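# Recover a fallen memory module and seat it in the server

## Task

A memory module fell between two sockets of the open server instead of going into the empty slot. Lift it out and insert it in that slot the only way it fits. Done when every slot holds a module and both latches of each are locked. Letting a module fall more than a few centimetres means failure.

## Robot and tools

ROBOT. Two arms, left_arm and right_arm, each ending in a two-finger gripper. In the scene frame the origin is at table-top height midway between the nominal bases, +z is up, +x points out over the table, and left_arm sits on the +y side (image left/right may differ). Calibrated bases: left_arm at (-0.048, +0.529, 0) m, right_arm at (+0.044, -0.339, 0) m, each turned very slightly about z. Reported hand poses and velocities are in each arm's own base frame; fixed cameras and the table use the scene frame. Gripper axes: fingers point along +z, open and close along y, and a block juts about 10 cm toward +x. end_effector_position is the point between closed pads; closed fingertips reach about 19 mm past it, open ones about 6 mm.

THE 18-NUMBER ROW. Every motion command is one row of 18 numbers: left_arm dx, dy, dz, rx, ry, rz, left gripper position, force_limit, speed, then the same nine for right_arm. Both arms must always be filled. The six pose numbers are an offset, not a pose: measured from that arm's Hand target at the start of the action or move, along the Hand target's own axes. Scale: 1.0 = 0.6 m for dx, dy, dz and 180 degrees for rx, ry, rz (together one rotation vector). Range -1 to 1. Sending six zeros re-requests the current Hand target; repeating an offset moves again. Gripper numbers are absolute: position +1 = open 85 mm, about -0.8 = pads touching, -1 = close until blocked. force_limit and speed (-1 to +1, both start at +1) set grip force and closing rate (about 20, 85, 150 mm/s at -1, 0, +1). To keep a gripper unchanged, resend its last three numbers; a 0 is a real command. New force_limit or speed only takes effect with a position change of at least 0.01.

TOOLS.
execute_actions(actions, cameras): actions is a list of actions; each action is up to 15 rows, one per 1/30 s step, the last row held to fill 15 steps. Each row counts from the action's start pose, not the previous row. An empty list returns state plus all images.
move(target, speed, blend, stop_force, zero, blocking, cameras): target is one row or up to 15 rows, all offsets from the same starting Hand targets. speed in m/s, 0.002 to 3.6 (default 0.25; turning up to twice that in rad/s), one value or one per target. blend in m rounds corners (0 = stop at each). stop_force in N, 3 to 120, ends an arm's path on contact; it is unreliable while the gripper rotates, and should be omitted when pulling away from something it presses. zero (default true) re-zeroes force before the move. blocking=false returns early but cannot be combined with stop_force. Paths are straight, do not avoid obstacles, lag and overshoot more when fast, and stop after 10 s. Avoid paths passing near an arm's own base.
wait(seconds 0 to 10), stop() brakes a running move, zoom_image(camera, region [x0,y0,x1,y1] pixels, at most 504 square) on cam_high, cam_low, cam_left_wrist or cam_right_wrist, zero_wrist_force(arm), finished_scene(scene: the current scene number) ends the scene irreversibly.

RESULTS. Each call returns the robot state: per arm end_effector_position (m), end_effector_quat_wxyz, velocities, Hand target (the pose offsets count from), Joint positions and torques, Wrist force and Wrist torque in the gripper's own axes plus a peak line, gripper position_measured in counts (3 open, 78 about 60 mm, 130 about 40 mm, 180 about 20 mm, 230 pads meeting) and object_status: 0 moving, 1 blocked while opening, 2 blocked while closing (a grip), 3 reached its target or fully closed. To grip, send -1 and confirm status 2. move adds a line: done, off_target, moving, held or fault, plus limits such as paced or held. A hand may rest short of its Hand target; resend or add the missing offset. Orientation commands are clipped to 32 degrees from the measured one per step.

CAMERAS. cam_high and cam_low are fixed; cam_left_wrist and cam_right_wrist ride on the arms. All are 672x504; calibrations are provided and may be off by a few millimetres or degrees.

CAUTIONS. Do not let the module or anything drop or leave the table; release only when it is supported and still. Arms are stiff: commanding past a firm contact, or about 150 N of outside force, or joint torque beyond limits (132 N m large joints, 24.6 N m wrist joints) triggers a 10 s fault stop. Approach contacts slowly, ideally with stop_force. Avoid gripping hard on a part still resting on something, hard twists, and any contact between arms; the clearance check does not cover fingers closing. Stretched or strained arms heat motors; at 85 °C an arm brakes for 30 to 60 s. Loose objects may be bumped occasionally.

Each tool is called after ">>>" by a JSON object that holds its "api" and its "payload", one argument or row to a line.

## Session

>>> {"api": "execute_actions", "payload": {
  "actions": []
}}

>>> {"api": "zoom_image", "payload": {
  "camera": "cam_right_wrist",
  "region": [100, 0, 600, 400]
}}

Scene clock: 0.00 s.
left_arm: end_effector_position=(+0.2770, -0.1971, +0.1033) position_measured=3 object_status=3 end_effector_quat_wxyz=(-0.135, +0.593, +0.794, +0.007) | right_arm: end_effector_position=(+0.6856, +0.0899, +0.2424) position_measured=3 object_status=3 end_effector_quat_wxyz=(-0.120, +0.385, +0.908, +0.113)
Joint positions: left_arm=[-0.963 -1.669 2.23 -1.869 -1.642 0.329] | right_arm=[3.346 -2.107 -1.125 -1.552 1.895 0.994]
Joint velocities: within noise
Joint torques (N m): no reading
Wrist force (N): no reading
Wrist torque (N m): no reading
Wrist force, peak (N): no reading
Hand target: left_arm +0.2770, -0.1971, +0.1033; -0.135, +0.593, +0.794, +0.007 | right_arm +0.6856, +0.0899, +0.2424; -0.120, +0.385, +0.908, +0.113
Tool commands: left_gripper/position=+1.0 left_gripper/force_limit=+1.0 left_gripper/speed=+1.0 right_gripper/position=+1.0 right_gripper/force_limit=+1.0 right_gripper/speed=+1.0
camera_calibration:
cam_left_wrist: T_world_to_cam=[[0.939386, 0.308137, -0.15035, -0.171951], [0.326386, -0.93798, 0.116898, -0.270614], [-0.105005, -0.158884, -0.981697, 0.226091], [0, 0, 0, 1]] pos_world=[0.273593, -0.164924, 0.227734]
cam_right_wrist: T_world_to_cam=[[0.7222, 0.680603, 0.123316, -0.57659], [0.683657, -0.729466, 0.0222185, -0.39353], [0.105077, 0.0682596, -0.992119, 0.290762], [0, 0, 0, 1]] pos_world=[0.6549, 0.0855147, 0.368317]

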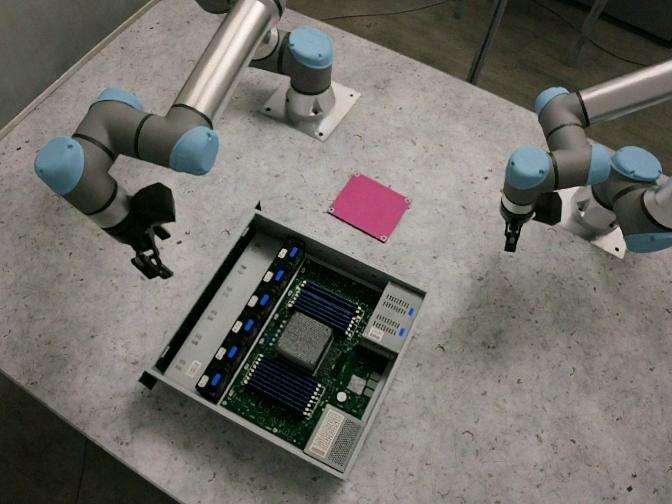

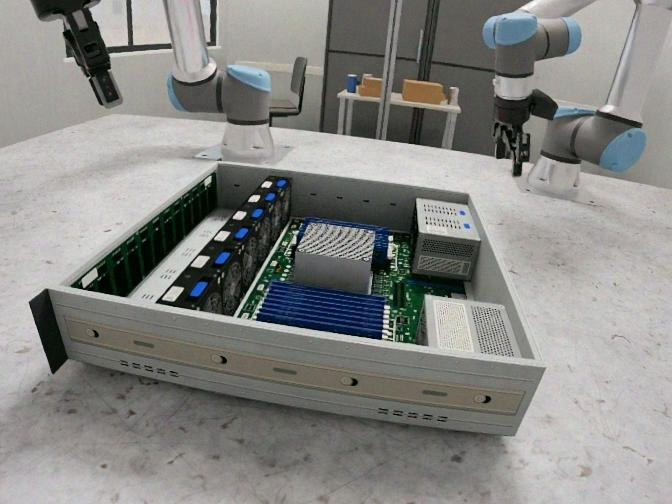

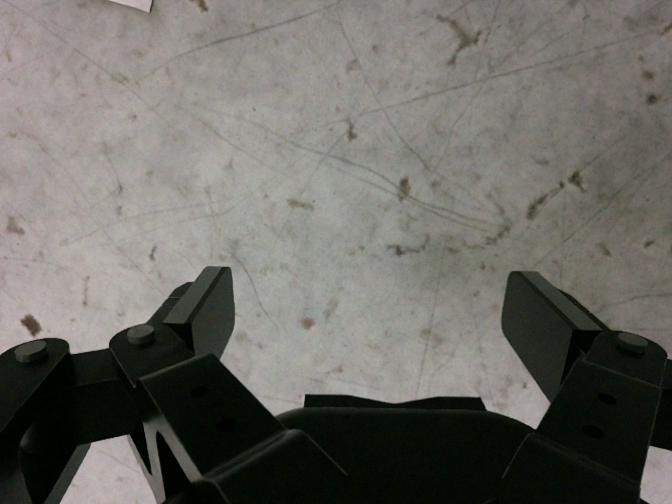

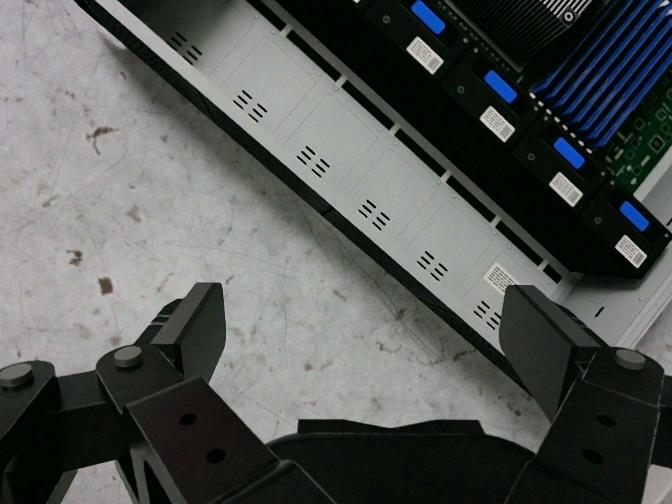

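Scaled by 1.008 from the camera's 672x504 image, which has a finer 960x720 frame.

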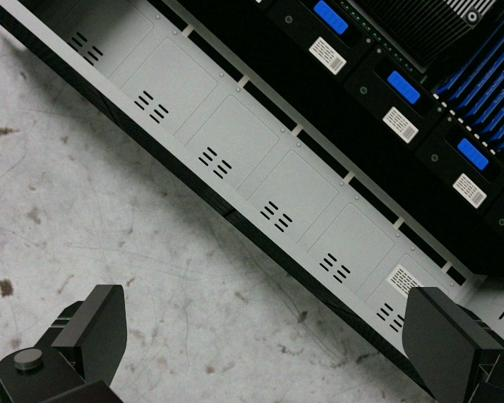

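>>> {"api": "execute_actions", "payload": {
  "actions": []
}}

Scene clock: 57.37 s.
left_arm: end_effector_position=(+0.2770, -0.1971, +0.1033) position_measured=3 object_status=3 end_effector_quat_wxyz=(-0.135, +0.593, +0.794, +0.007) | right_arm: end_effector_position=(+0.6856, +0.0899, +0.2424) position_measured=3 object_status=3 end_effector_quat_wxyz=(-0.120, +0.385, +0.908, +0.113)
Joint positions: left_arm=[-0.963 -1.669 2.23 -1.869 -1.642 0.329] | right_arm=[3.346 -2.107 -1.125 -1.552 1.895 0.994]
Joint velocities: within noise
Joint torques (N m): left_arm=[-0.26 -14.03 -19.46 -2.23 -0.06 0.09] | right_arm=[1.37 45.41 22.77 2.6 1.19 0.12]
Wrist force (N): left_arm=[0.0 0.0 0.1] | right_arm=[-0.1 -0.1 -0.2]
Wrist torque (N m): left_arm=[0.00 0.00 0.00] | right_arm=[-0.01 0.01 -0.01]
Wrist force, peak (N): left_arm=[0.2 -0.4 -0.3] | right_arm=[0.2 0.5 0.1]
Hand target: left_arm +0.2770, -0.1971, +0.1033; -0.135, +0.593, +0.794, +0.007 | right_arm +0.6856, +0.0899, +0.2424; -0.120, +0.385, +0.908, +0.113
Tool commands: left_gripper/position=+1.0 left_gripper/force_limit=+1.0 left_gripper/speed=+1.0 right_gripper/position=+1.0 right_gripper/force_limit=+1.0 right_gripper/speed=+1.0
camera_calibration:
cam_left_wrist: T_world_to_cam=[[0.939386, 0.308137, -0.15035, -0.171951], [0.326386, -0.93798, 0.116898, -0.270614], [-0.105005, -0.158884, -0.981697, 0.226091], [0, 0, 0, 1]] pos_world=[0.273593, -0.164924, 0.227734]
cam_right_wrist: T_world_to_cam=[[0.7222, 0.680603, 0.123316, -0.57659], [0.683657, -0.729466, 0.0222185, -0.39353], [0.105077, 0.0682596, -0.992119, 0.290762], [0, 0, 0, 1]] pos_world=[0.6549, 0.0855147, 0.368317]

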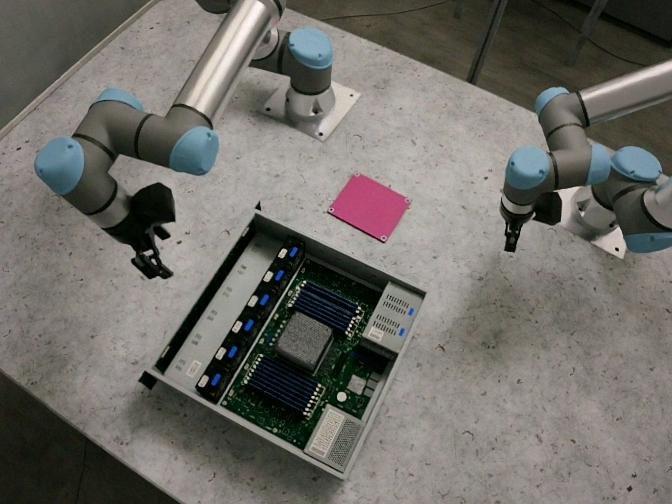

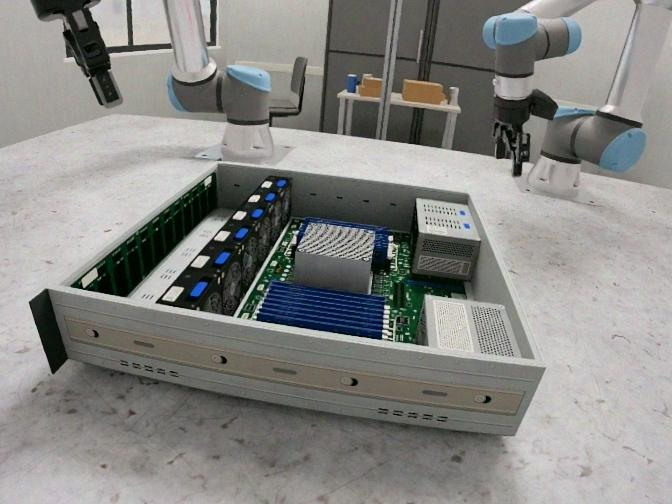

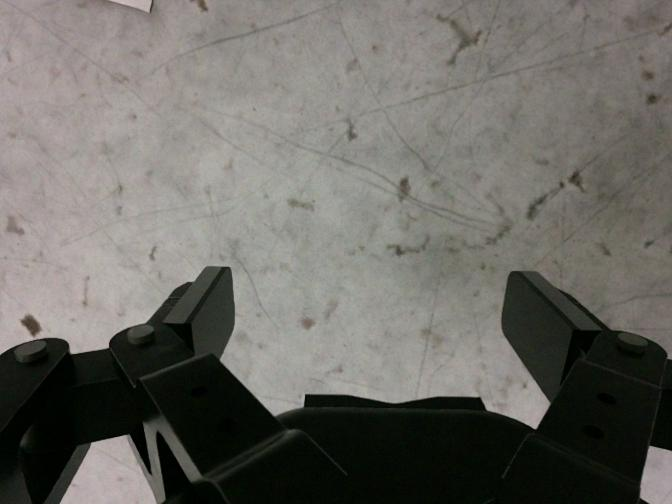

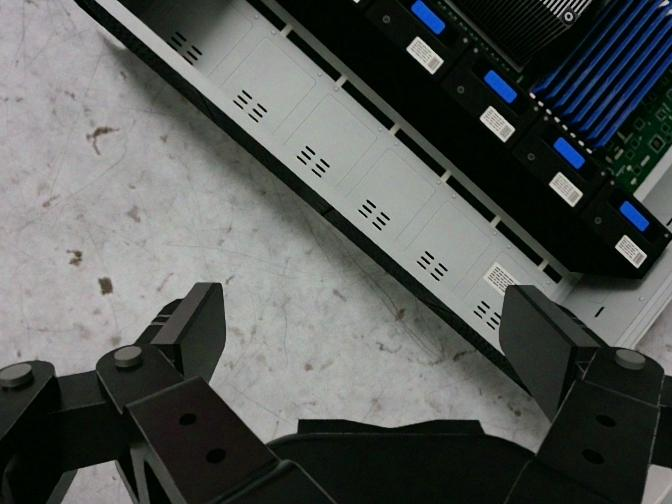

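>>> {"api": "zoom_image", "payload": {
  "camera": "cam_high",
  "region": [200, 240, 400, 440]
}}

>>> {"api": "zoom_image", "payload": {
  "camera": "cam_low",
  "region": [220, 200, 420, 360]
}}

Scaled by 2.520 from the camera's 672x504 image, which has a finer 960x720 frame.

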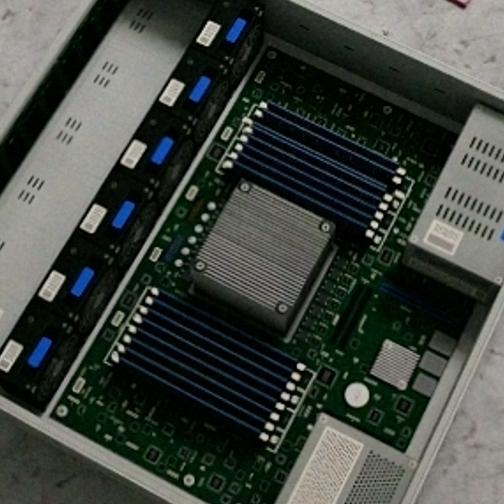

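Scaled by 2.520 from the camera's 672x504 image, which has a finer 960x720 frame.

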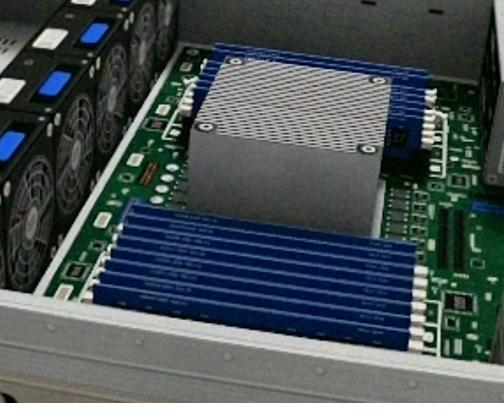

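>>> {"api": "move", "payload": {
  "target": [
    [0.0472,-0.0315,-0.204,-0.02,-0.02,0.03,1,1,1,0.0305,0.0113,-0.0945,0.0894,-0.0666,-0.363,1,1,1],
    [-0.5175,0.5135,-0.4185,-0.0562,-0.0658,0.0748,1,1,1,0.0305,0.0113,-0.0945,0.1348,-0.0039,-0.7475,1,1,1]
  ],
  "speed": 0.3,
  "blend": 0.05,
  "cameras": ["cam_left_wrist","cam_right_wrist","cam_high"]
}}

Scene clock: 122.33 s.
left_arm: end_effector_position=(+0.7004, -0.4403, +0.2299) position_measured=3 object_status=3 end_effector_quat_wxyz=(+0.000, +0.689, +0.725, +0.000) | right_arm: end_effector_position=(+0.6856, +0.0899, +0.3024) position_measured=3 object_status=3 end_effector_quat_wxyz=(+0.000, +0.708, -0.706, +0.000)
Joint positions: left_arm=[-0.723 -0.687 0.546 -1.429 -1.571 0.796] | right_arm=[3.466 -2.026 -1.077 -1.609 1.571 -1.25]
Joint torques (N m): left_arm=[-14.74 -47.06 -29.21 -3.57 0.63 -2.48] | right_arm=[-5.33 43.77 27.11 3.42 1.51 -2.4]
Wrist force (N): left_arm=[1.2 -0.7 0.4] | right_arm=[0.3 -0.1 0.1]
Wrist torque (N m): left_arm=[-0.12 -0.18 0.21] | right_arm=[0.07 0.03 -0.13]
Wrist force, peak (N): left_arm=[1.4 -1.1 0.2] | right_arm=[0.6 0.3 0.7]
Hand target: left_arm +0.7004, -0.4404, +0.2298; +0.000, +0.689, +0.725, +0.000 | right_arm +0.6856, +0.0898, +0.3024; +0.000, +0.708, -0.706, +0.000
Off the commanded pose: left_arm 0.000 m, 0 deg | right_arm 0.000 m, 0 deg.
move: done
camera_calibration:
cam_left_wrist: T_world_to_cam=[[0.998024, 0.0626809, -0.00430322, -0.658482], [0.0603924, -0.938189, 0.340815, -0.516923], [0.0173253, -0.340402, -0.940121, 0.18105], [0, 0, 0, 1]] pos_world=[0.685263, -0.382067, 0.34355]
cam_right_wrist: T_world_to_cam=[[-0.999913, -0.010097, 0.00849275, 0.693446], [-0.00674163, 0.94432, 0.32896, -0.16479], [-0.0113414, 0.328874, -0.944306, 0.392147], [0, 0, 0, 1]] pos_world=[0.696722, 0.0336494, 0.418626]
Images, in order (width x height): cam_high 672x504, cam_left_wrist 672x504, cam_right_wrist 672x504.

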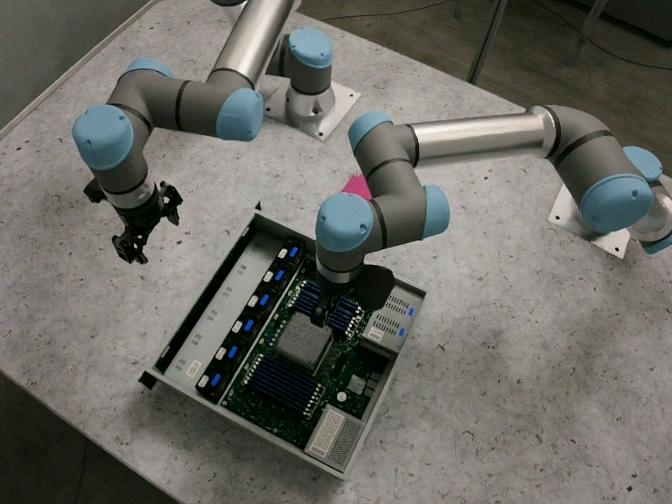

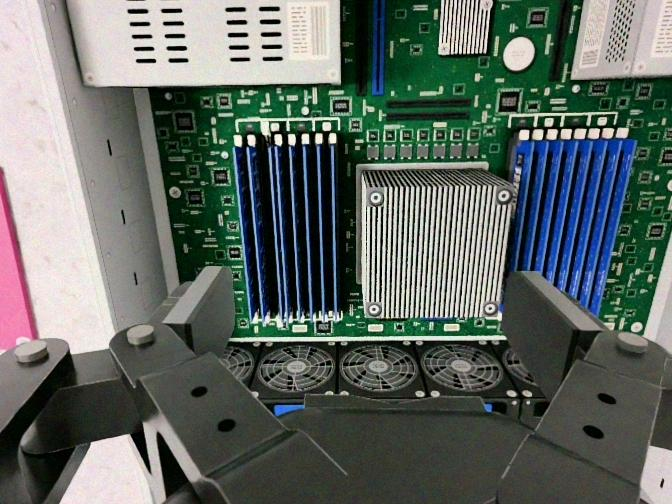

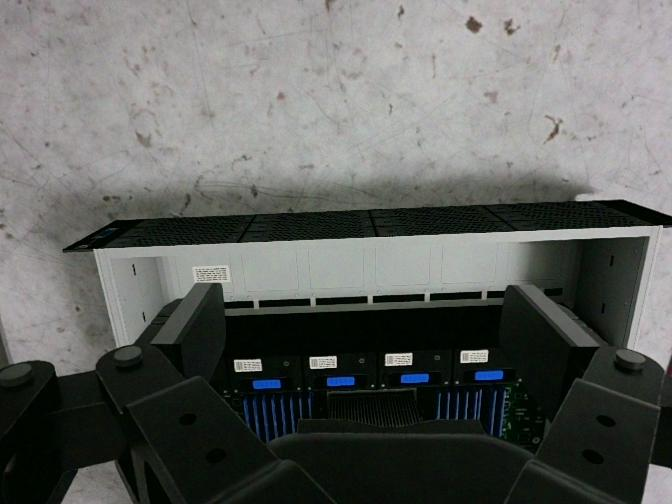

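>>> {"api": "zoom_image", "payload": {
  "camera": "cam_left_wrist",
  "region": [210, 100, 370, 350]
}}

>>> {"api": "zoom_image", "payload": {
  "camera": "cam_left_wrist",
  "region": [490, 100, 650, 350]
}}

Scaled by 2.016 from the camera's 672x504 image, which has a finer 960x720 frame.

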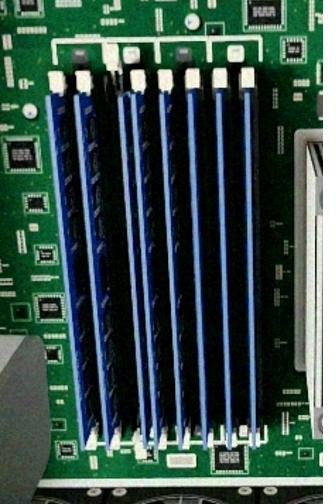

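Scaled by 2.016 from the camera's 672x504 image, which has a finer 960x720 frame.

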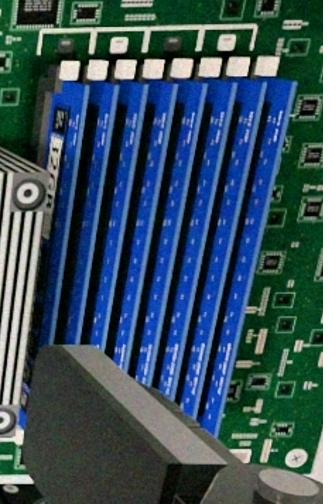

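>>> {"api": "move", "payload": {
  "target": [-0.0142,-0.0508,0.1,0,0,0,1,1,1,0,0,0,0,0,0,1,1,1],
  "speed": 0.2,
  "cameras": ["cam_left_wrist"]
}}

>>> {"api": "zoom_image", "payload": {
  "camera": "cam_left_wrist",
  "region": [230, 50, 430, 200]
}}

>>> {"api": "zoom_image", "payload": {
  "camera": "cam_left_wrist",
  "region": [230, 200, 430, 350]
}}

Scene clock: 140.80 s.
left_arm: end_effector_position=(+0.6703, -0.4505, +0.1700) position_measured=3 object_status=3 end_effector_quat_wxyz=(+0.000, +0.689, +0.725, +0.000) | right_arm: end_effector_position=(+0.6856, +0.0899, +0.3024) position_measured=3 object_status=3 end_effector_quat_wxyz=(+0.000, +0.708, -0.706, +0.000)
Joint positions: left_arm=[-0.758 -0.767 0.845 -1.648 -1.571 0.762] | right_arm=[3.466 -2.026 -1.077 -1.609 1.571 -1.25]
Joint torques (N m): left_arm=[13.49 -44.23 -17.2 -3.41 1.54 2.77] | right_arm=[-6.28 35.36 28.98 1.18 1.38 -2.04]
Wrist force (N): left_arm=[1.5 -0.7 0.2] | right_arm=[0.4 0.2 0.2]
Wrist torque (N m): left_arm=[-0.13 -0.26 0.01] | right_arm=[0.12 0.01 -0.11]
Wrist force, peak (N): left_arm=[1.0 -1.9 2.0] | right_arm=[0.5 0.2 0.3]
Hand target: left_arm +0.6703, -0.4504, +0.1698; +0.000, +0.689, +0.725, +0.000 | right_arm +0.6856, +0.0898, +0.3024; +0.000, +0.708, -0.706, +0.000
Off the commanded pose: left_arm 0.000 m, 0 deg | right_arm 0.000 m, 0 deg.
move: done
camera_calibration:
cam_left_wrist: T_world_to_cam=[[0.998038, 0.062463, -0.00432102, -0.62815], [0.0601959, -0.938247, 0.34069, -0.504084], [0.0172263, -0.340282, -0.940166, 0.121817], [0, 0, 0, 1]] pos_world=[0.655163, -0.392267, 0.28355]
Images, in order (width x height): cam_left_wrist 672x504.

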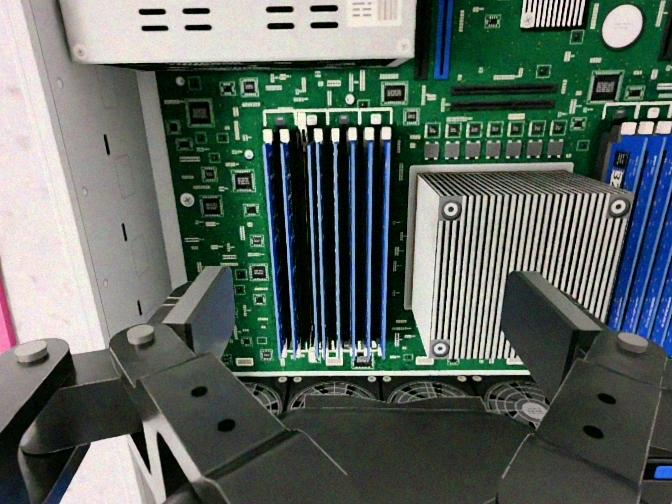

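Scaled by 2.520 from the camera's 672x504 image, which has a finer 960x720 frame.

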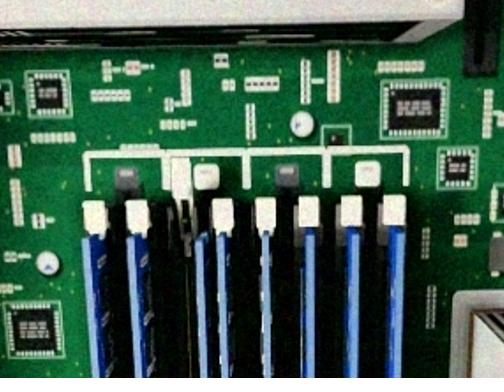

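Scaled by 2.520 from the camera's 672x504 image, which has a finer 960x720 frame.

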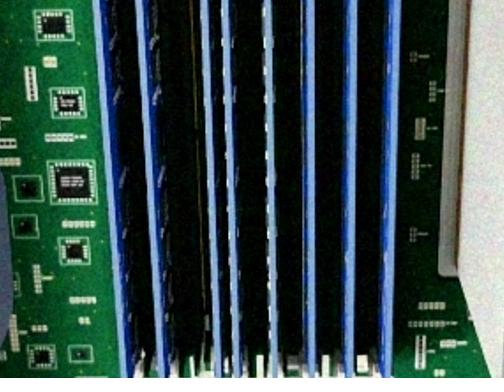

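>>> {"api": "move", "payload": {
  "target": [0.006,-0.1165,0.0,0,0,0,1,1,1,0,0,0,0,0,0,1,1,1],
  "speed": 0.2,
  "cameras": ["cam_left_wrist"]
}}

>>> {"api": "zoom_image", "payload": {
  "camera": "cam_left_wrist",
  "region": [400, 100, 600, 250]
}}

>>> {"api": "zoom_image", "payload": {
  "camera": "cam_left_wrist",
  "region": [350, 220, 550, 370]
}}

Scene clock: 173.53 s.
left_arm: end_effector_position=(+0.6003, -0.4505, +0.1698) position_measured=3 object_status=3 end_effector_quat_wxyz=(+0.000, +0.689, +0.725, +0.000) | right_arm: end_effector_position=(+0.6856, +0.0898, +0.3024) position_measured=3 object_status=3 end_effector_quat_wxyz=(+0.000, +0.708, -0.706, +0.000)
Joint positions: left_arm=[-0.822 -0.929 1.124 -1.765 -1.571 0.697] | right_arm=[3.466 -2.026 -1.077 -1.609 1.571 -1.25]
Joint torques (N m): left_arm=[13.73 -54.14 -15.57 -0.96 1.62 2.27] | right_arm=[-5.77 36.27 29.07 1.09 1.42 -2.15]
Wrist force (N): left_arm=[1.3 -0.4 0.1] | right_arm=[0.3 0.0 0.2]
Wrist torque (N m): left_arm=[-0.08 -0.21 -0.01] | right_arm=[0.08 0.02 -0.10]
Wrist force, peak (N): left_arm=[1.3 -2.6 0.2] | right_arm=[0.5 -0.1 0.4]
Hand target: left_arm +0.6003, -0.4504, +0.1699; +0.000, +0.689, +0.725, +0.000 | right_arm +0.6856, +0.0898, +0.3024; +0.000, +0.708, -0.706, +0.000
Off the commanded pose: left_arm 0.000 m, 0 deg | right_arm 0.000 m, 0 deg.
move: done
camera_calibration:
cam_left_wrist: T_world_to_cam=[[0.998038, 0.062457, -0.00431876, -0.558291], [0.0601895, -0.938247, 0.34069, -0.499832], [0.0172264, -0.340282, -0.940166, 0.122929], [0, 0, 0, 1]] pos_world=[0.585163, -0.392267, 0.28345]
Images, in order (width x height): cam_left_wrist 672x504.

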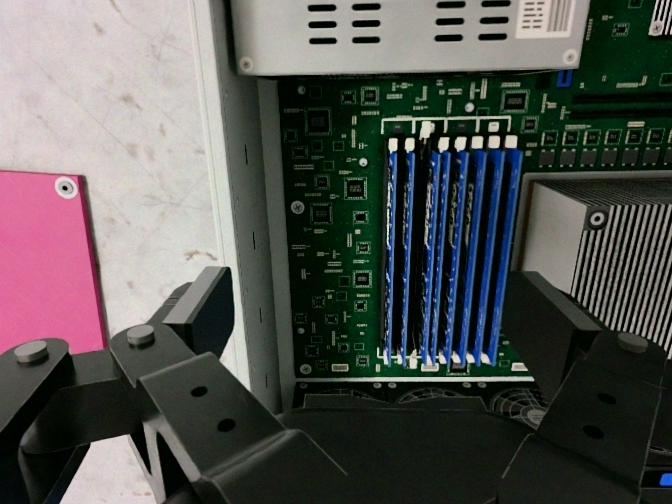

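Scaled by 2.520 from the camera's 672x504 image, which has a finer 960x720 frame.

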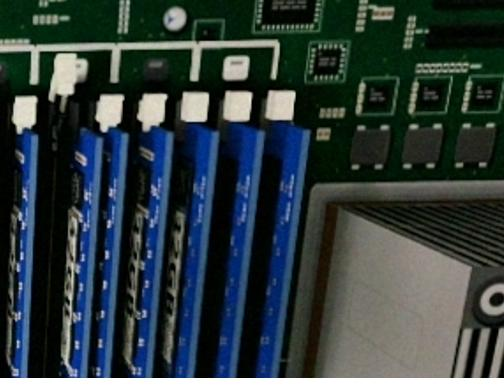

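Scaled by 2.520 from the camera's 672x504 image, which has a finer 960x720 frame.

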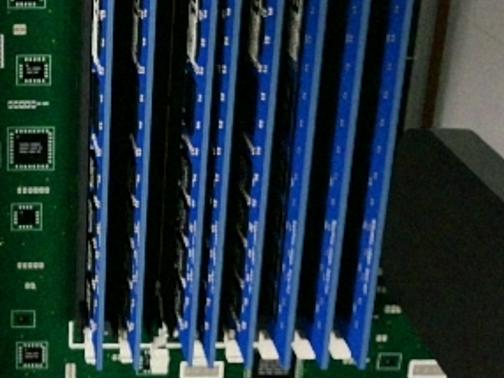

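>>> {"api": "zoom_image", "payload": {
  "camera": "cam_left_wrist",
  "region": [370, 120, 470, 220]
}}

>>> {"api": "zoom_image", "payload": {
  "camera": "cam_left_wrist",
  "region": [370, 200, 470, 300]
}}

>>> {"api": "zoom_image", "payload": {
  "camera": "cam_left_wrist",
  "region": [370, 280, 470, 380]
}}

Scaled by 5.040 from the camera's 672x504 image, which has a finer 960x720 frame.

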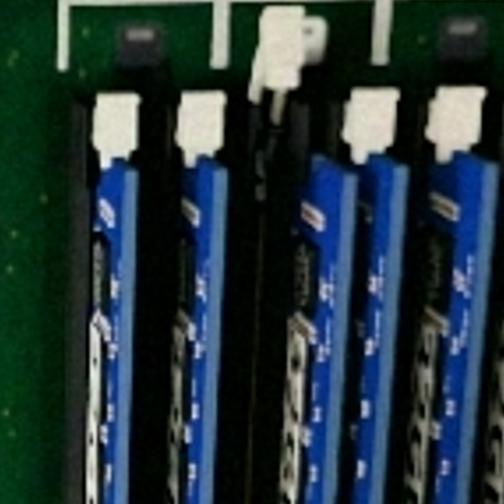

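Scaled by 5.040 from the camera's 672x504 image, which has a finer 960x720 frame.

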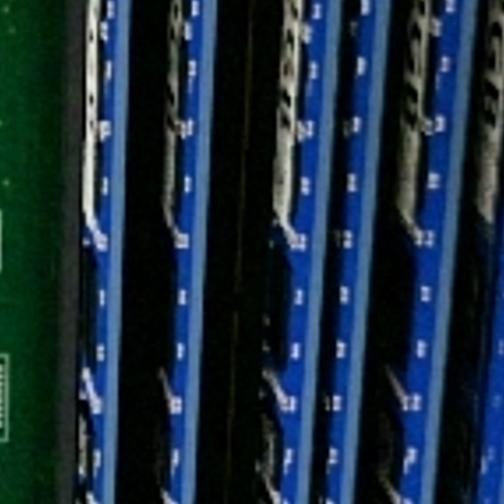

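Scaled by 5.040 from the camera's 672x504 image, which has a finer 960x720 frame.

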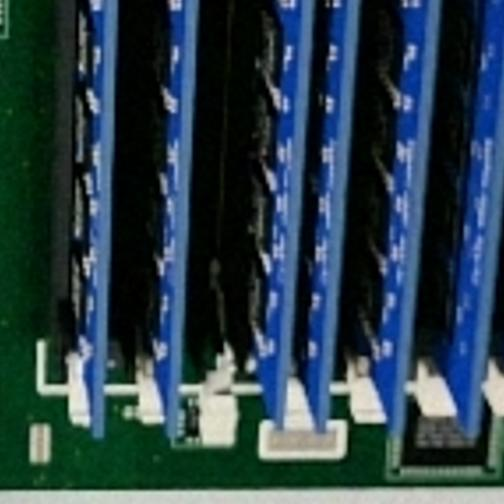

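>>> {"api": "move", "payload": {
  "target": [0.0791,0.1003,0.0667,0,0,-0.0045,1,1,1,-0.2927,0.2568,0.2373,0,0,-0.0122,1,1,1],
  "speed": 0.2,
  "stop_force": 10,
  "cameras": ["cam_left_wrist","cam_right_wrist"]
}}

>>> {"api": "zoom_image", "payload": {
  "camera": "cam_left_wrist",
  "region": [240, 150, 440, 350]
}}

>>> {"api": "zoom_image", "payload": {
  "camera": "cam_right_wrist",
  "region": [240, 200, 440, 400]
}}

Scene clock: 300.93 s.
left_arm: end_effector_position=(+0.6580, -0.3999, +0.1298) position_measured=3 object_status=3 end_effector_quat_wxyz=(+0.000, +0.683, +0.730, +0.000) | right_arm: end_effector_position=(+0.5309, +0.2650, +0.1601) position_measured=3 object_status=3 end_effector_quat_wxyz=(+0.000, +0.722, -0.692, +0.000)
Joint positions: left_arm=[-0.72 -0.856 1.104 -1.818 -1.571 0.785] | right_arm=[3.831 -1.851 -1.693 -1.168 1.571 -0.923]
Joint torques (N m): left_arm=[-14.96 -56.96 -15.79 -0.19 -0.58 -2.48] | right_arm=[8.61 26.12 14.19 4.79 1.54 1.39]
Wrist force (N): left_arm=[1.1 -1.0 0.1] | right_arm=[0.7 -0.1 0.1]
Wrist torque (N m): left_arm=[-0.16 -0.20 0.16] | right_arm=[0.08 -0.14 -0.05]
Wrist force, peak (N): left_arm=[1.9 -0.3 0.7] | right_arm=[2.4 -1.1 -1.2]
Hand target: left_arm +0.6580, -0.3999, +0.1298; +0.000, +0.683, +0.730, +0.000 | right_arm +0.5309, +0.2650, +0.1601; +0.000, +0.722, -0.692, +0.000
Off the commanded pose: left_arm 0.000 m, 0 deg | right_arm 0.000 m, 0 deg.
move: done
camera_calibration:
cam_left_wrist: T_world_to_cam=[[0.997047, 0.0766685, -0.00428441, -0.612824], [0.0735388, -0.937311, 0.340646, -0.450602], [0.022101, -0.339955, -0.940182, 0.0984705], [0, 0, 0, 1]] pos_world=[0.641975, -0.341894, 0.24345]
cam_right_wrist: T_world_to_cam=[[-0.998787, -0.0484954, 0.00852122, 0.551357], [-0.0429983, 0.943372, 0.328939, -0.264956], [-0.0239907, 0.328174, -0.944313, 0.205409], [0, 0, 0, 1]] pos_world=[0.544223, 0.209281, 0.276426]
Images, in order (width x height): cam_left_wrist 672x504, cam_right_wrist 672x504.

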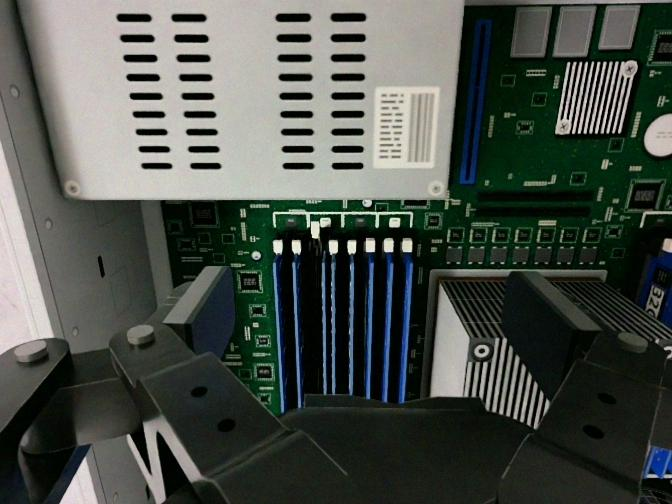

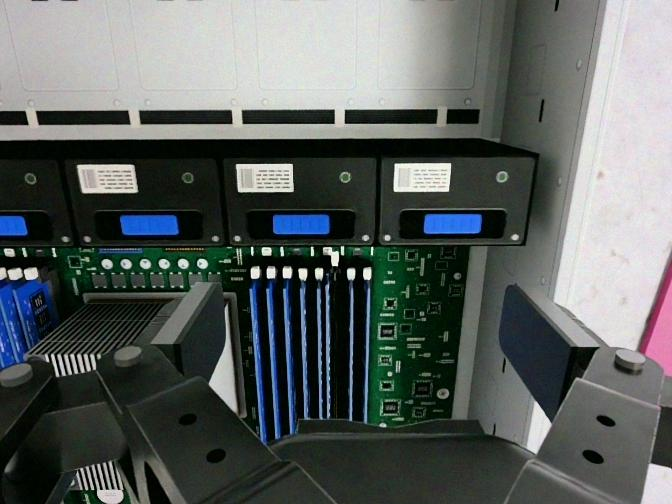

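Scaled by 2.520 from the camera's 672x504 image, which has a finer 960x720 frame.

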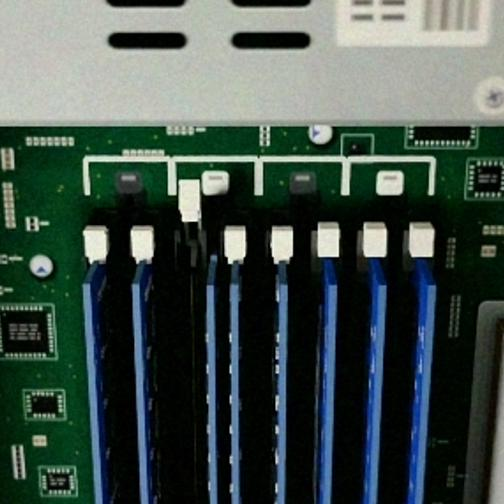

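Scaled by 2.520 from the camera's 672x504 image, which has a finer 960x720 frame.

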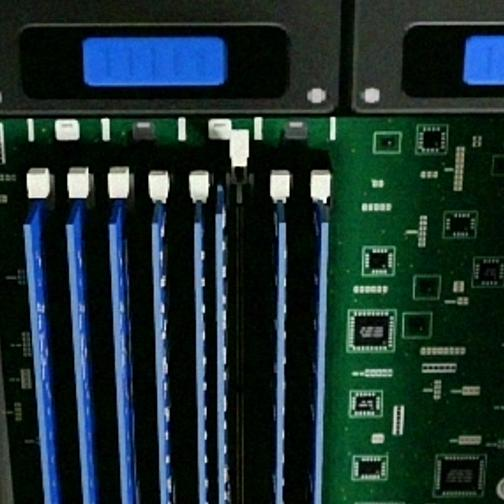

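>>> {"api": "move", "payload": {
  "target": [-0.0357,-0.0082,0.0663,0,0,-0.2522,-0.8,1,0,0.0333,0,0,0,0,0,1,1,1],
  "speed": 0.1,
  "cameras": ["cam_left_wrist","cam_right_wrist"]
}}

>>> {"api": "move", "payload": {
  "target": [0,0,0.04,0,0,0,-0.8,1,0,0,0,0,0,0,0,1,1,1],
  "speed": 0.008,
  "stop_force": 3,
  "cameras": ["cam_left_wrist"]
}}

Scene clock: 336.57 s.
left_arm: end_effector_position=(+0.6544, -0.4217, +0.0900) position_measured=229 object_status=3 end_effector_quat_wxyz=(+0.000, +0.349, +0.937, +0.000) | right_arm: end_effector_position=(+0.5318, +0.2450, +0.1601) position_measured=3 object_status=3 end_effector_quat_wxyz=(+0.000, +0.722, -0.692, +0.000)
Joint positions: left_arm=[-0.744 -0.805 1.12 -1.885 -1.571 -0.032] | right_arm=[3.803 -1.834 -1.716 -1.162 1.571 -0.951]
Joint torques (N m): left_arm=[-8.61 -56.96 -17.51 -2.01 0.7 1.69] | right_arm=[1.43 34.93 17.85 4.58 0.55 -0.7]
Wrist force (N): left_arm=[1.2 -0.8 0.0] | right_arm=[0.5 -0.1 0.0]
Wrist torque (N m): left_arm=[-0.14 -0.20 0.00] | right_arm=[0.09 -0.11 -0.06]
Wrist force, peak (N): left_arm=[1.5 -1.1 -0.1] | right_arm=[0.9 0.0 0.3]
Hand target: left_arm +0.6544, -0.4216, +0.0901; +0.000, +0.349, +0.937, +0.000 | right_arm +0.5318, +0.2451, +0.1601; +0.000, +0.722, -0.692, +0.000
Off the commanded pose: left_arm 0.000 m, 0 deg | right_arm 0.000 m, 0 deg.
move: done
camera_calibration:
cam_left_wrist: T_world_to_cam=[[0.645644, 0.763629, -0.0037304, -0.0881983], [0.718828, -0.606102, 0.340481, -0.739823], [0.25774, -0.222511, -0.940244, -0.0509632], [0, 0, 0, 1]] pos_world=[0.601885, -0.392397, 0.203649]
cam_right_wrist: T_world_to_cam=[[-0.998787, -0.0484954, 0.00852122, 0.551187], [-0.0429983, 0.943372, 0.328939, -0.246022], [-0.0239907, 0.328174, -0.944313, 0.211897], [0, 0, 0, 1]] pos_world=[0.545023, 0.189281, 0.276326]
Images, in order (width x height): cam_left_wrist 672x504, cam_right_wrist 672x504.

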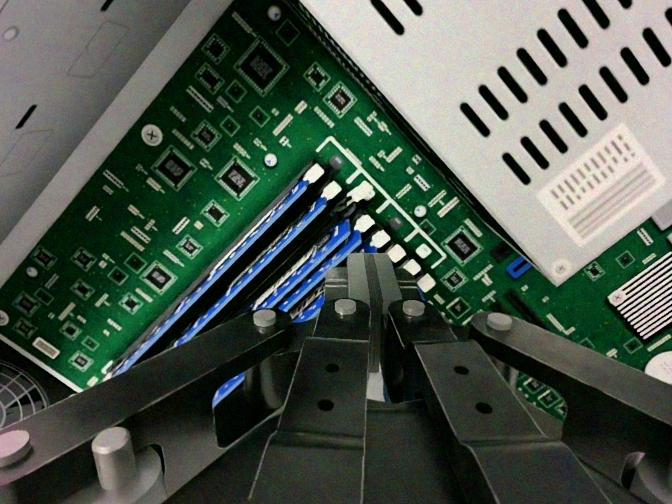

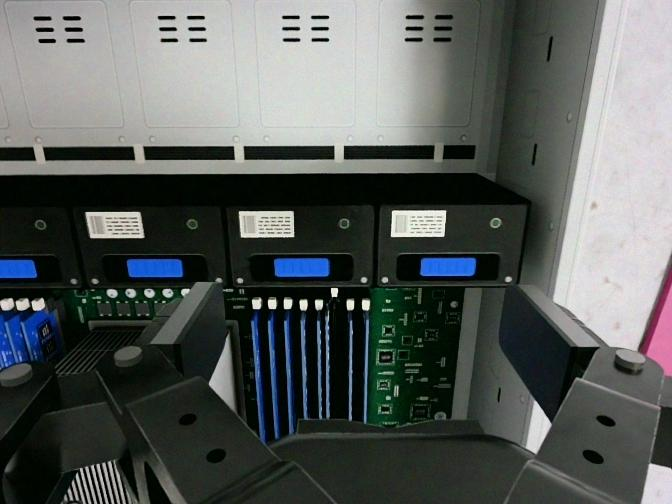

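Scene clock: 339.47 s.
left_arm: end_effector_position=(+0.6544, -0.4216, +0.0753) position_measured=229 object_status=3 end_effector_quat_wxyz=(+0.000, +0.349, +0.937, +0.000) | right_arm: end_effector_position=(+0.5318, +0.2451, +0.1601) position_measured=3 object_status=3 end_effector_quat_wxyz=(+0.000, +0.722, -0.692, +0.000)
Joint positions: left_arm=[-0.744 -0.792 1.138 -1.915 -1.571 -0.032] | right_arm=[3.803 -1.834 -1.716 -1.162 1.571 -0.951]
Joint torques (N m): left_arm=[9.6 -56.57 -26.27 0.04 -0.61 -2.32] | right_arm=[5.79 25.42 25.57 1.77 0.74 1.44]
Wrist force (N): left_arm=[0.9 -1.3 -3.1] | right_arm=[0.2 -0.3 -0.1]
Wrist torque (N m): left_arm=[-0.10 -0.25 0.01] | right_arm=[0.05 -0.07 -0.06]
Wrist force, peak (N): left_arm=[4.1 1.0 -11.6] | right_arm=[0.7 -0.6 -0.2]
Hand target: left_arm +0.6544, -0.4216, +0.0753; +0.000, +0.349, +0.937, +0.000 (not the last commanded pose) | right_arm +0.5318, +0.2451, +0.1601; +0.000, +0.722, -0.692, +0.000
Off the commanded pose: left_arm 0.009 m, 0 deg | right_arm 0.000 m, 0 deg.
move: contact (left_arm)
camera_calibration:
cam_left_wrist: T_world_to_cam=[[0.645523, 0.763731, -0.00370803, -0.0882209], [0.718935, -0.606007, 0.340424, -0.734774], [0.257745, -0.222417, -0.940265, -0.0647246], [0, 0, 0, 1]] pos_world=[0.601886, -0.392297, 0.188949]
Images, in order (width x height): cam_left_wrist 672x504.

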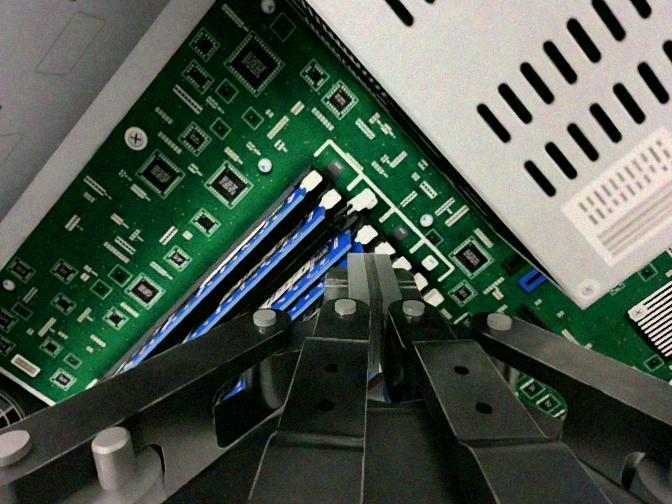

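>>> {"api": "move", "payload": {
  "target": [
    [0,0,-0.0328,0,0,0,-0.8,1,0,0,0,0,0,0,0,1,1,1],
    [0.0533,0.0173,-0.0328,0,0,0,-0.8,1,0,0,0,0,0,0,0,1,1,1]
  ],
  "speed": 0.06,
  "cameras": ["cam_left_wrist"]
}}

>>> {"api": "zoom_image", "payload": {
  "camera": "cam_left_wrist",
  "region": [290, 160, 450, 320]
}}

Scene clock: 353.93 s.
left_arm: end_effector_position=(+0.6371, -0.3928, +0.0951) position_measured=229 object_status=3 end_effector_quat_wxyz=(+0.000, +0.349, +0.937, +0.000) | right_arm: end_effector_position=(+0.5318, +0.2451, +0.1601) position_measured=3 object_status=3 end_effector_quat_wxyz=(+0.000, +0.722, -0.692, +0.000)
Joint positions: left_arm=[-0.731 -0.882 1.243 -1.931 -1.571 -0.019] | right_arm=[3.803 -1.834 -1.716 -1.162 1.571 -0.951]
Joint torques (N m): left_arm=[-2.32 -40.54 -17.98 1.13 2.45 -2.18] | right_arm=[5.99 25.46 26 1.34 1.15 1.38]
Wrist force (N): left_arm=[-3.6 -5.9 -2.3] | right_arm=[0.7 -0.4 0.0]
Wrist torque (N m): left_arm=[-0.15 -0.12 0.03] | right_arm=[0.04 -0.13 -0.06]
Wrist force, peak (N): left_arm=[-12.3 -8.6 -1.3] | right_arm=[0.6 -0.5 -0.4]
Hand target: left_arm +0.6370, -0.3928, +0.0950; +0.000, +0.349, +0.937, +0.000 | right_arm +0.5318, +0.2451, +0.1601; +0.000, +0.722, -0.692, +0.000
Off the commanded pose: left_arm 0.000 m, 0 deg | right_arm 0.000 m, 0 deg.
move: done
camera_calibration:
cam_left_wrist: T_world_to_cam=[[0.645556, 0.763704, -0.00385577, -0.0989731], [0.718901, -0.605965, 0.34057, -0.71162], [0.257758, -0.222629, -0.940211, -0.035338], [0, 0, 0, 1]] pos_world=[0.584585, -0.363498, 0.208749]
Images, in order (width x height): cam_left_wrist 672x504.

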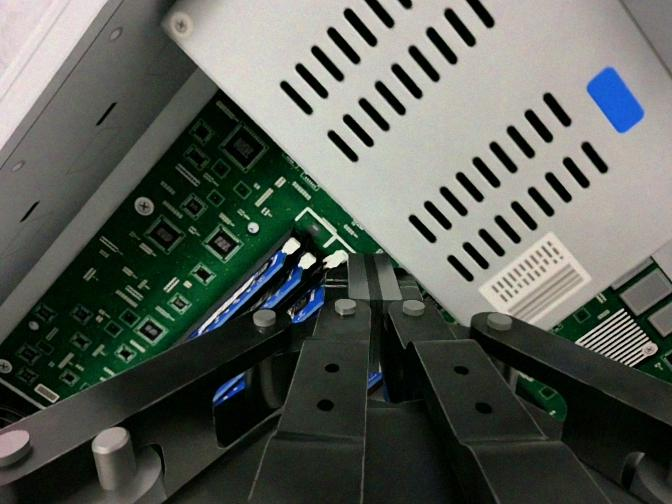

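Scaled by 3.150 from the camera's 672x504 image, which has a finer 960x720 frame.

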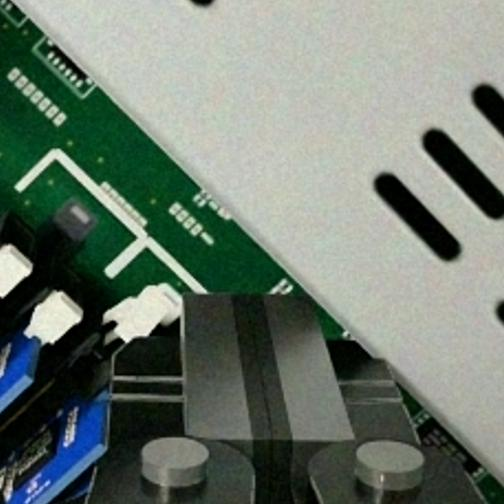

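>>> {"api": "move", "payload": {
  "target": [-0.0059,-0.0059,0,0,0,0,-0.8,1,0,0,0,0,0,0,0,1,1,1],
  "speed": 0.03,
  "cameras": ["cam_left_wrist"]
}}

>>> {"api": "zoom_image", "payload": {
  "camera": "cam_left_wrist",
  "region": [290, 160, 450, 320]
}}

Scene clock: 364.03 s.
left_arm: end_effector_position=(+0.6374, -0.3979, +0.0950) position_measured=229 object_status=3 end_effector_quat_wxyz=(+0.000, +0.349, +0.937, +0.000) | right_arm: end_effector_position=(+0.5318, +0.2451, +0.1601) position_measured=3 object_status=3 end_effector_quat_wxyz=(+0.000, +0.722, -0.692, +0.000)
Joint positions: left_arm=[-0.736 -0.875 1.231 -1.926 -1.571 -0.024] | right_arm=[3.803 -1.834 -1.716 -1.162 1.571 -0.951]
Joint torques (N m): left_arm=[-7.72 -50.48 -16.27 -1.07 -0.59 -1.48] | right_arm=[6.16 26.26 26.47 1.24 1.53 1.76]
Wrist force (N): left_arm=[1.3 -0.9 0.2] | right_arm=[0.5 -0.4 0.0]
Wrist torque (N m): left_arm=[-0.13 -0.21 0.23] | right_arm=[0.03 -0.11 -0.06]
Wrist force, peak (N): left_arm=[-4.1 -6.4 -4.8] | right_arm=[0.7 -0.4 -0.2]
Hand target: left_arm +0.6374, -0.3978, +0.0950; +0.000, +0.349, +0.937, +0.000 | right_arm +0.5318, +0.2451, +0.1601; +0.000, +0.722, -0.692, +0.000
Off the commanded pose: left_arm 0.000 m, 0 deg | right_arm 0.000 m, 0 deg.
move: done
camera_calibration:
cam_left_wrist: T_world_to_cam=[[0.645523, 0.763731, -0.00370803, -0.0952744], [0.718935, -0.606007, 0.340424, -0.714896], [0.257745, -0.222417, -0.940265, -0.0365484], [0, 0, 0, 1]] pos_world=[0.584886, -0.368597, 0.208649]
Images, in order (width x height): cam_left_wrist 672x504.

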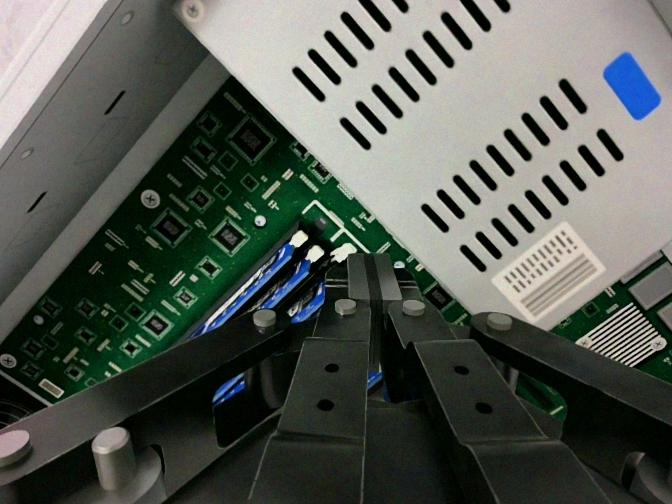

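Scaled by 3.150 from the camera's 672x504 image, which has a finer 960x720 frame.

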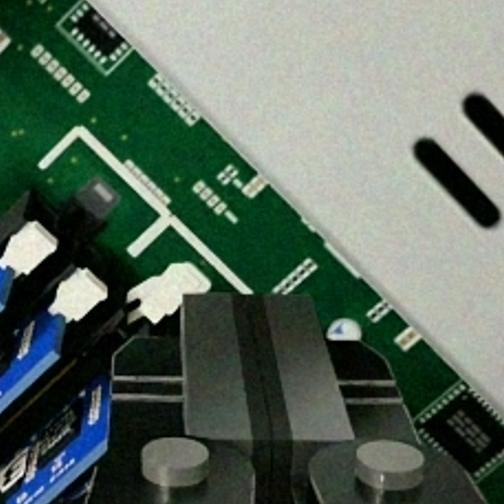

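>>> {"api": "move", "payload": {
  "target": [
    [0.0018,0.0018,0,0,0,0,-0.8,1,0,0,0,0,0,0,0,1,1,1],
    [0.0018,0.0018,0.0462,0,0,0,-0.8,1,0,0,0,0,0,0,0,1,1,1]
  ],
  "speed": 0.012,
  "stop_force": 3,
  "cameras": ["cam_left_wrist","cam_right_wrist"]
}}

>>> {"api": "zoom_image", "payload": {
  "camera": "cam_left_wrist",
  "region": [290, 160, 450, 320]
}}

>>> {"api": "zoom_image", "payload": {
  "camera": "cam_right_wrist",
  "region": [240, 260, 400, 420]
}}

Scene clock: 381.07 s.
left_arm: end_effector_position=(+0.6373, -0.3963, +0.0673) position_measured=229 object_status=3 end_effector_quat_wxyz=(+0.000, +0.349, +0.937, +0.000) | right_arm: end_effector_position=(+0.5318, +0.2451, +0.1601) position_measured=3 object_status=3 end_effector_quat_wxyz=(+0.000, +0.722, -0.692, +0.000)
Joint positions: left_arm=[-0.735 -0.852 1.266 -1.984 -1.571 -0.022] | right_arm=[3.803 -1.834 -1.716 -1.162 1.571 -0.951]
Joint torques (N m): left_arm=[-12.13 -56.14 -27.43 -0.18 -0.63 -2.39] | right_arm=[6.47 26.82 26.36 1.25 1.4 1.46]
Wrist force (N): left_arm=[1.0 -0.8 0.3] | right_arm=[0.4 -0.4 0.3]
Wrist torque (N m): left_arm=[-0.11 -0.16 0.00] | right_arm=[0.05 -0.08 -0.06]
Wrist force, peak (N): left_arm=[1.4 -1.3 0.4] | right_arm=[0.5 -0.6 -0.2]
Hand target: left_arm +0.6373, -0.3963, +0.0673; +0.000, +0.349, +0.937, +0.000 | right_arm +0.5318, +0.2451, +0.1601; +0.000, +0.722, -0.692, +0.000
Off the commanded pose: left_arm 0.000 m, 0 deg | right_arm 0.000 m, 0 deg.
move: done
camera_calibration:
cam_left_wrist: T_world_to_cam=[[0.645523, 0.763731, -0.00370803, -0.09647], [0.718935, -0.606007, 0.340424, -0.704353], [0.257745, -0.222417, -0.940265, -0.0621863], [0, 0, 0, 1]] pos_world=[0.584686, -0.366997, 0.180949]
cam_right_wrist: T_world_to_cam=[[-0.998787, -0.0484954, 0.00852122, 0.551187], [-0.0429983, 0.943372, 0.328939, -0.246022], [-0.0239907, 0.328174, -0.944313, 0.211897], [0, 0, 0, 1]] pos_world=[0.545023, 0.189281, 0.276326]
Images, in order (width x height): cam_left_wrist 672x504, cam_right_wrist 672x504.

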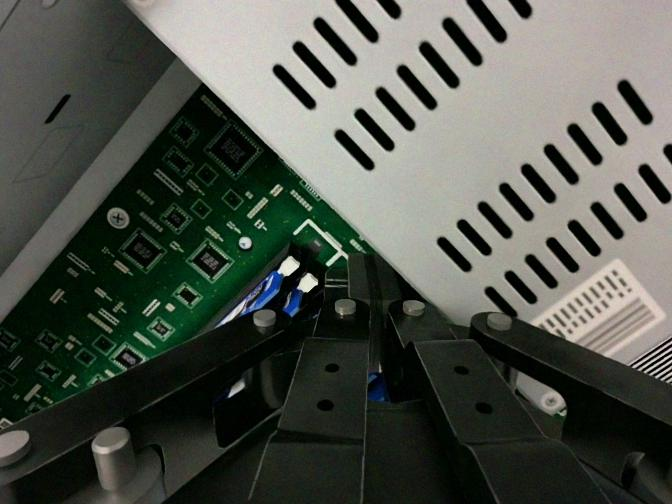

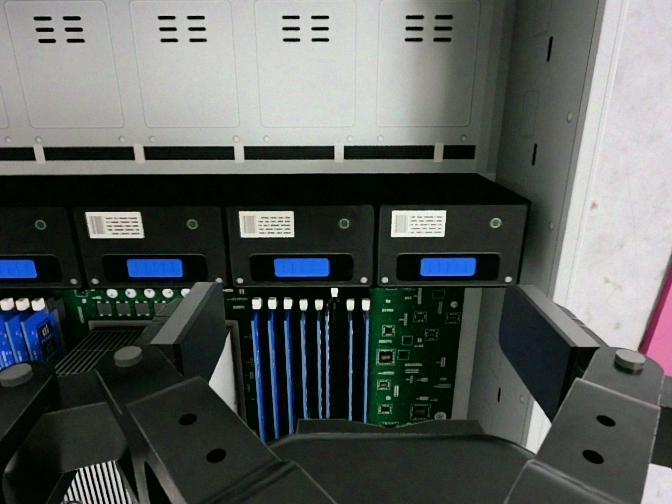

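Scaled by 3.150 from the camera's 672x504 image, which has a finer 960x720 frame.

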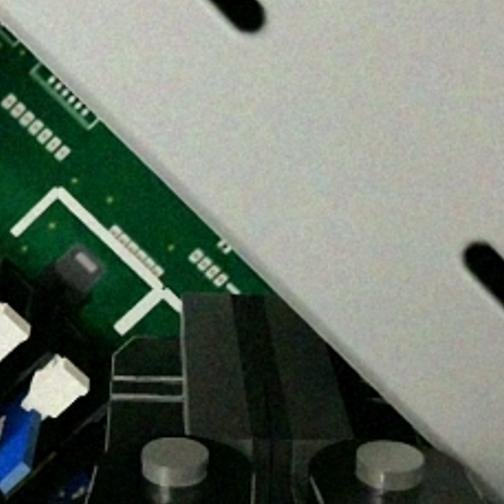

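Scaled by 3.150 from the camera's 672x504 image, which has a finer 960x720 frame.

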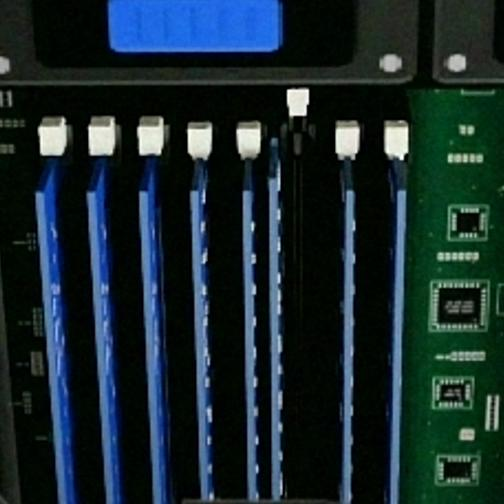

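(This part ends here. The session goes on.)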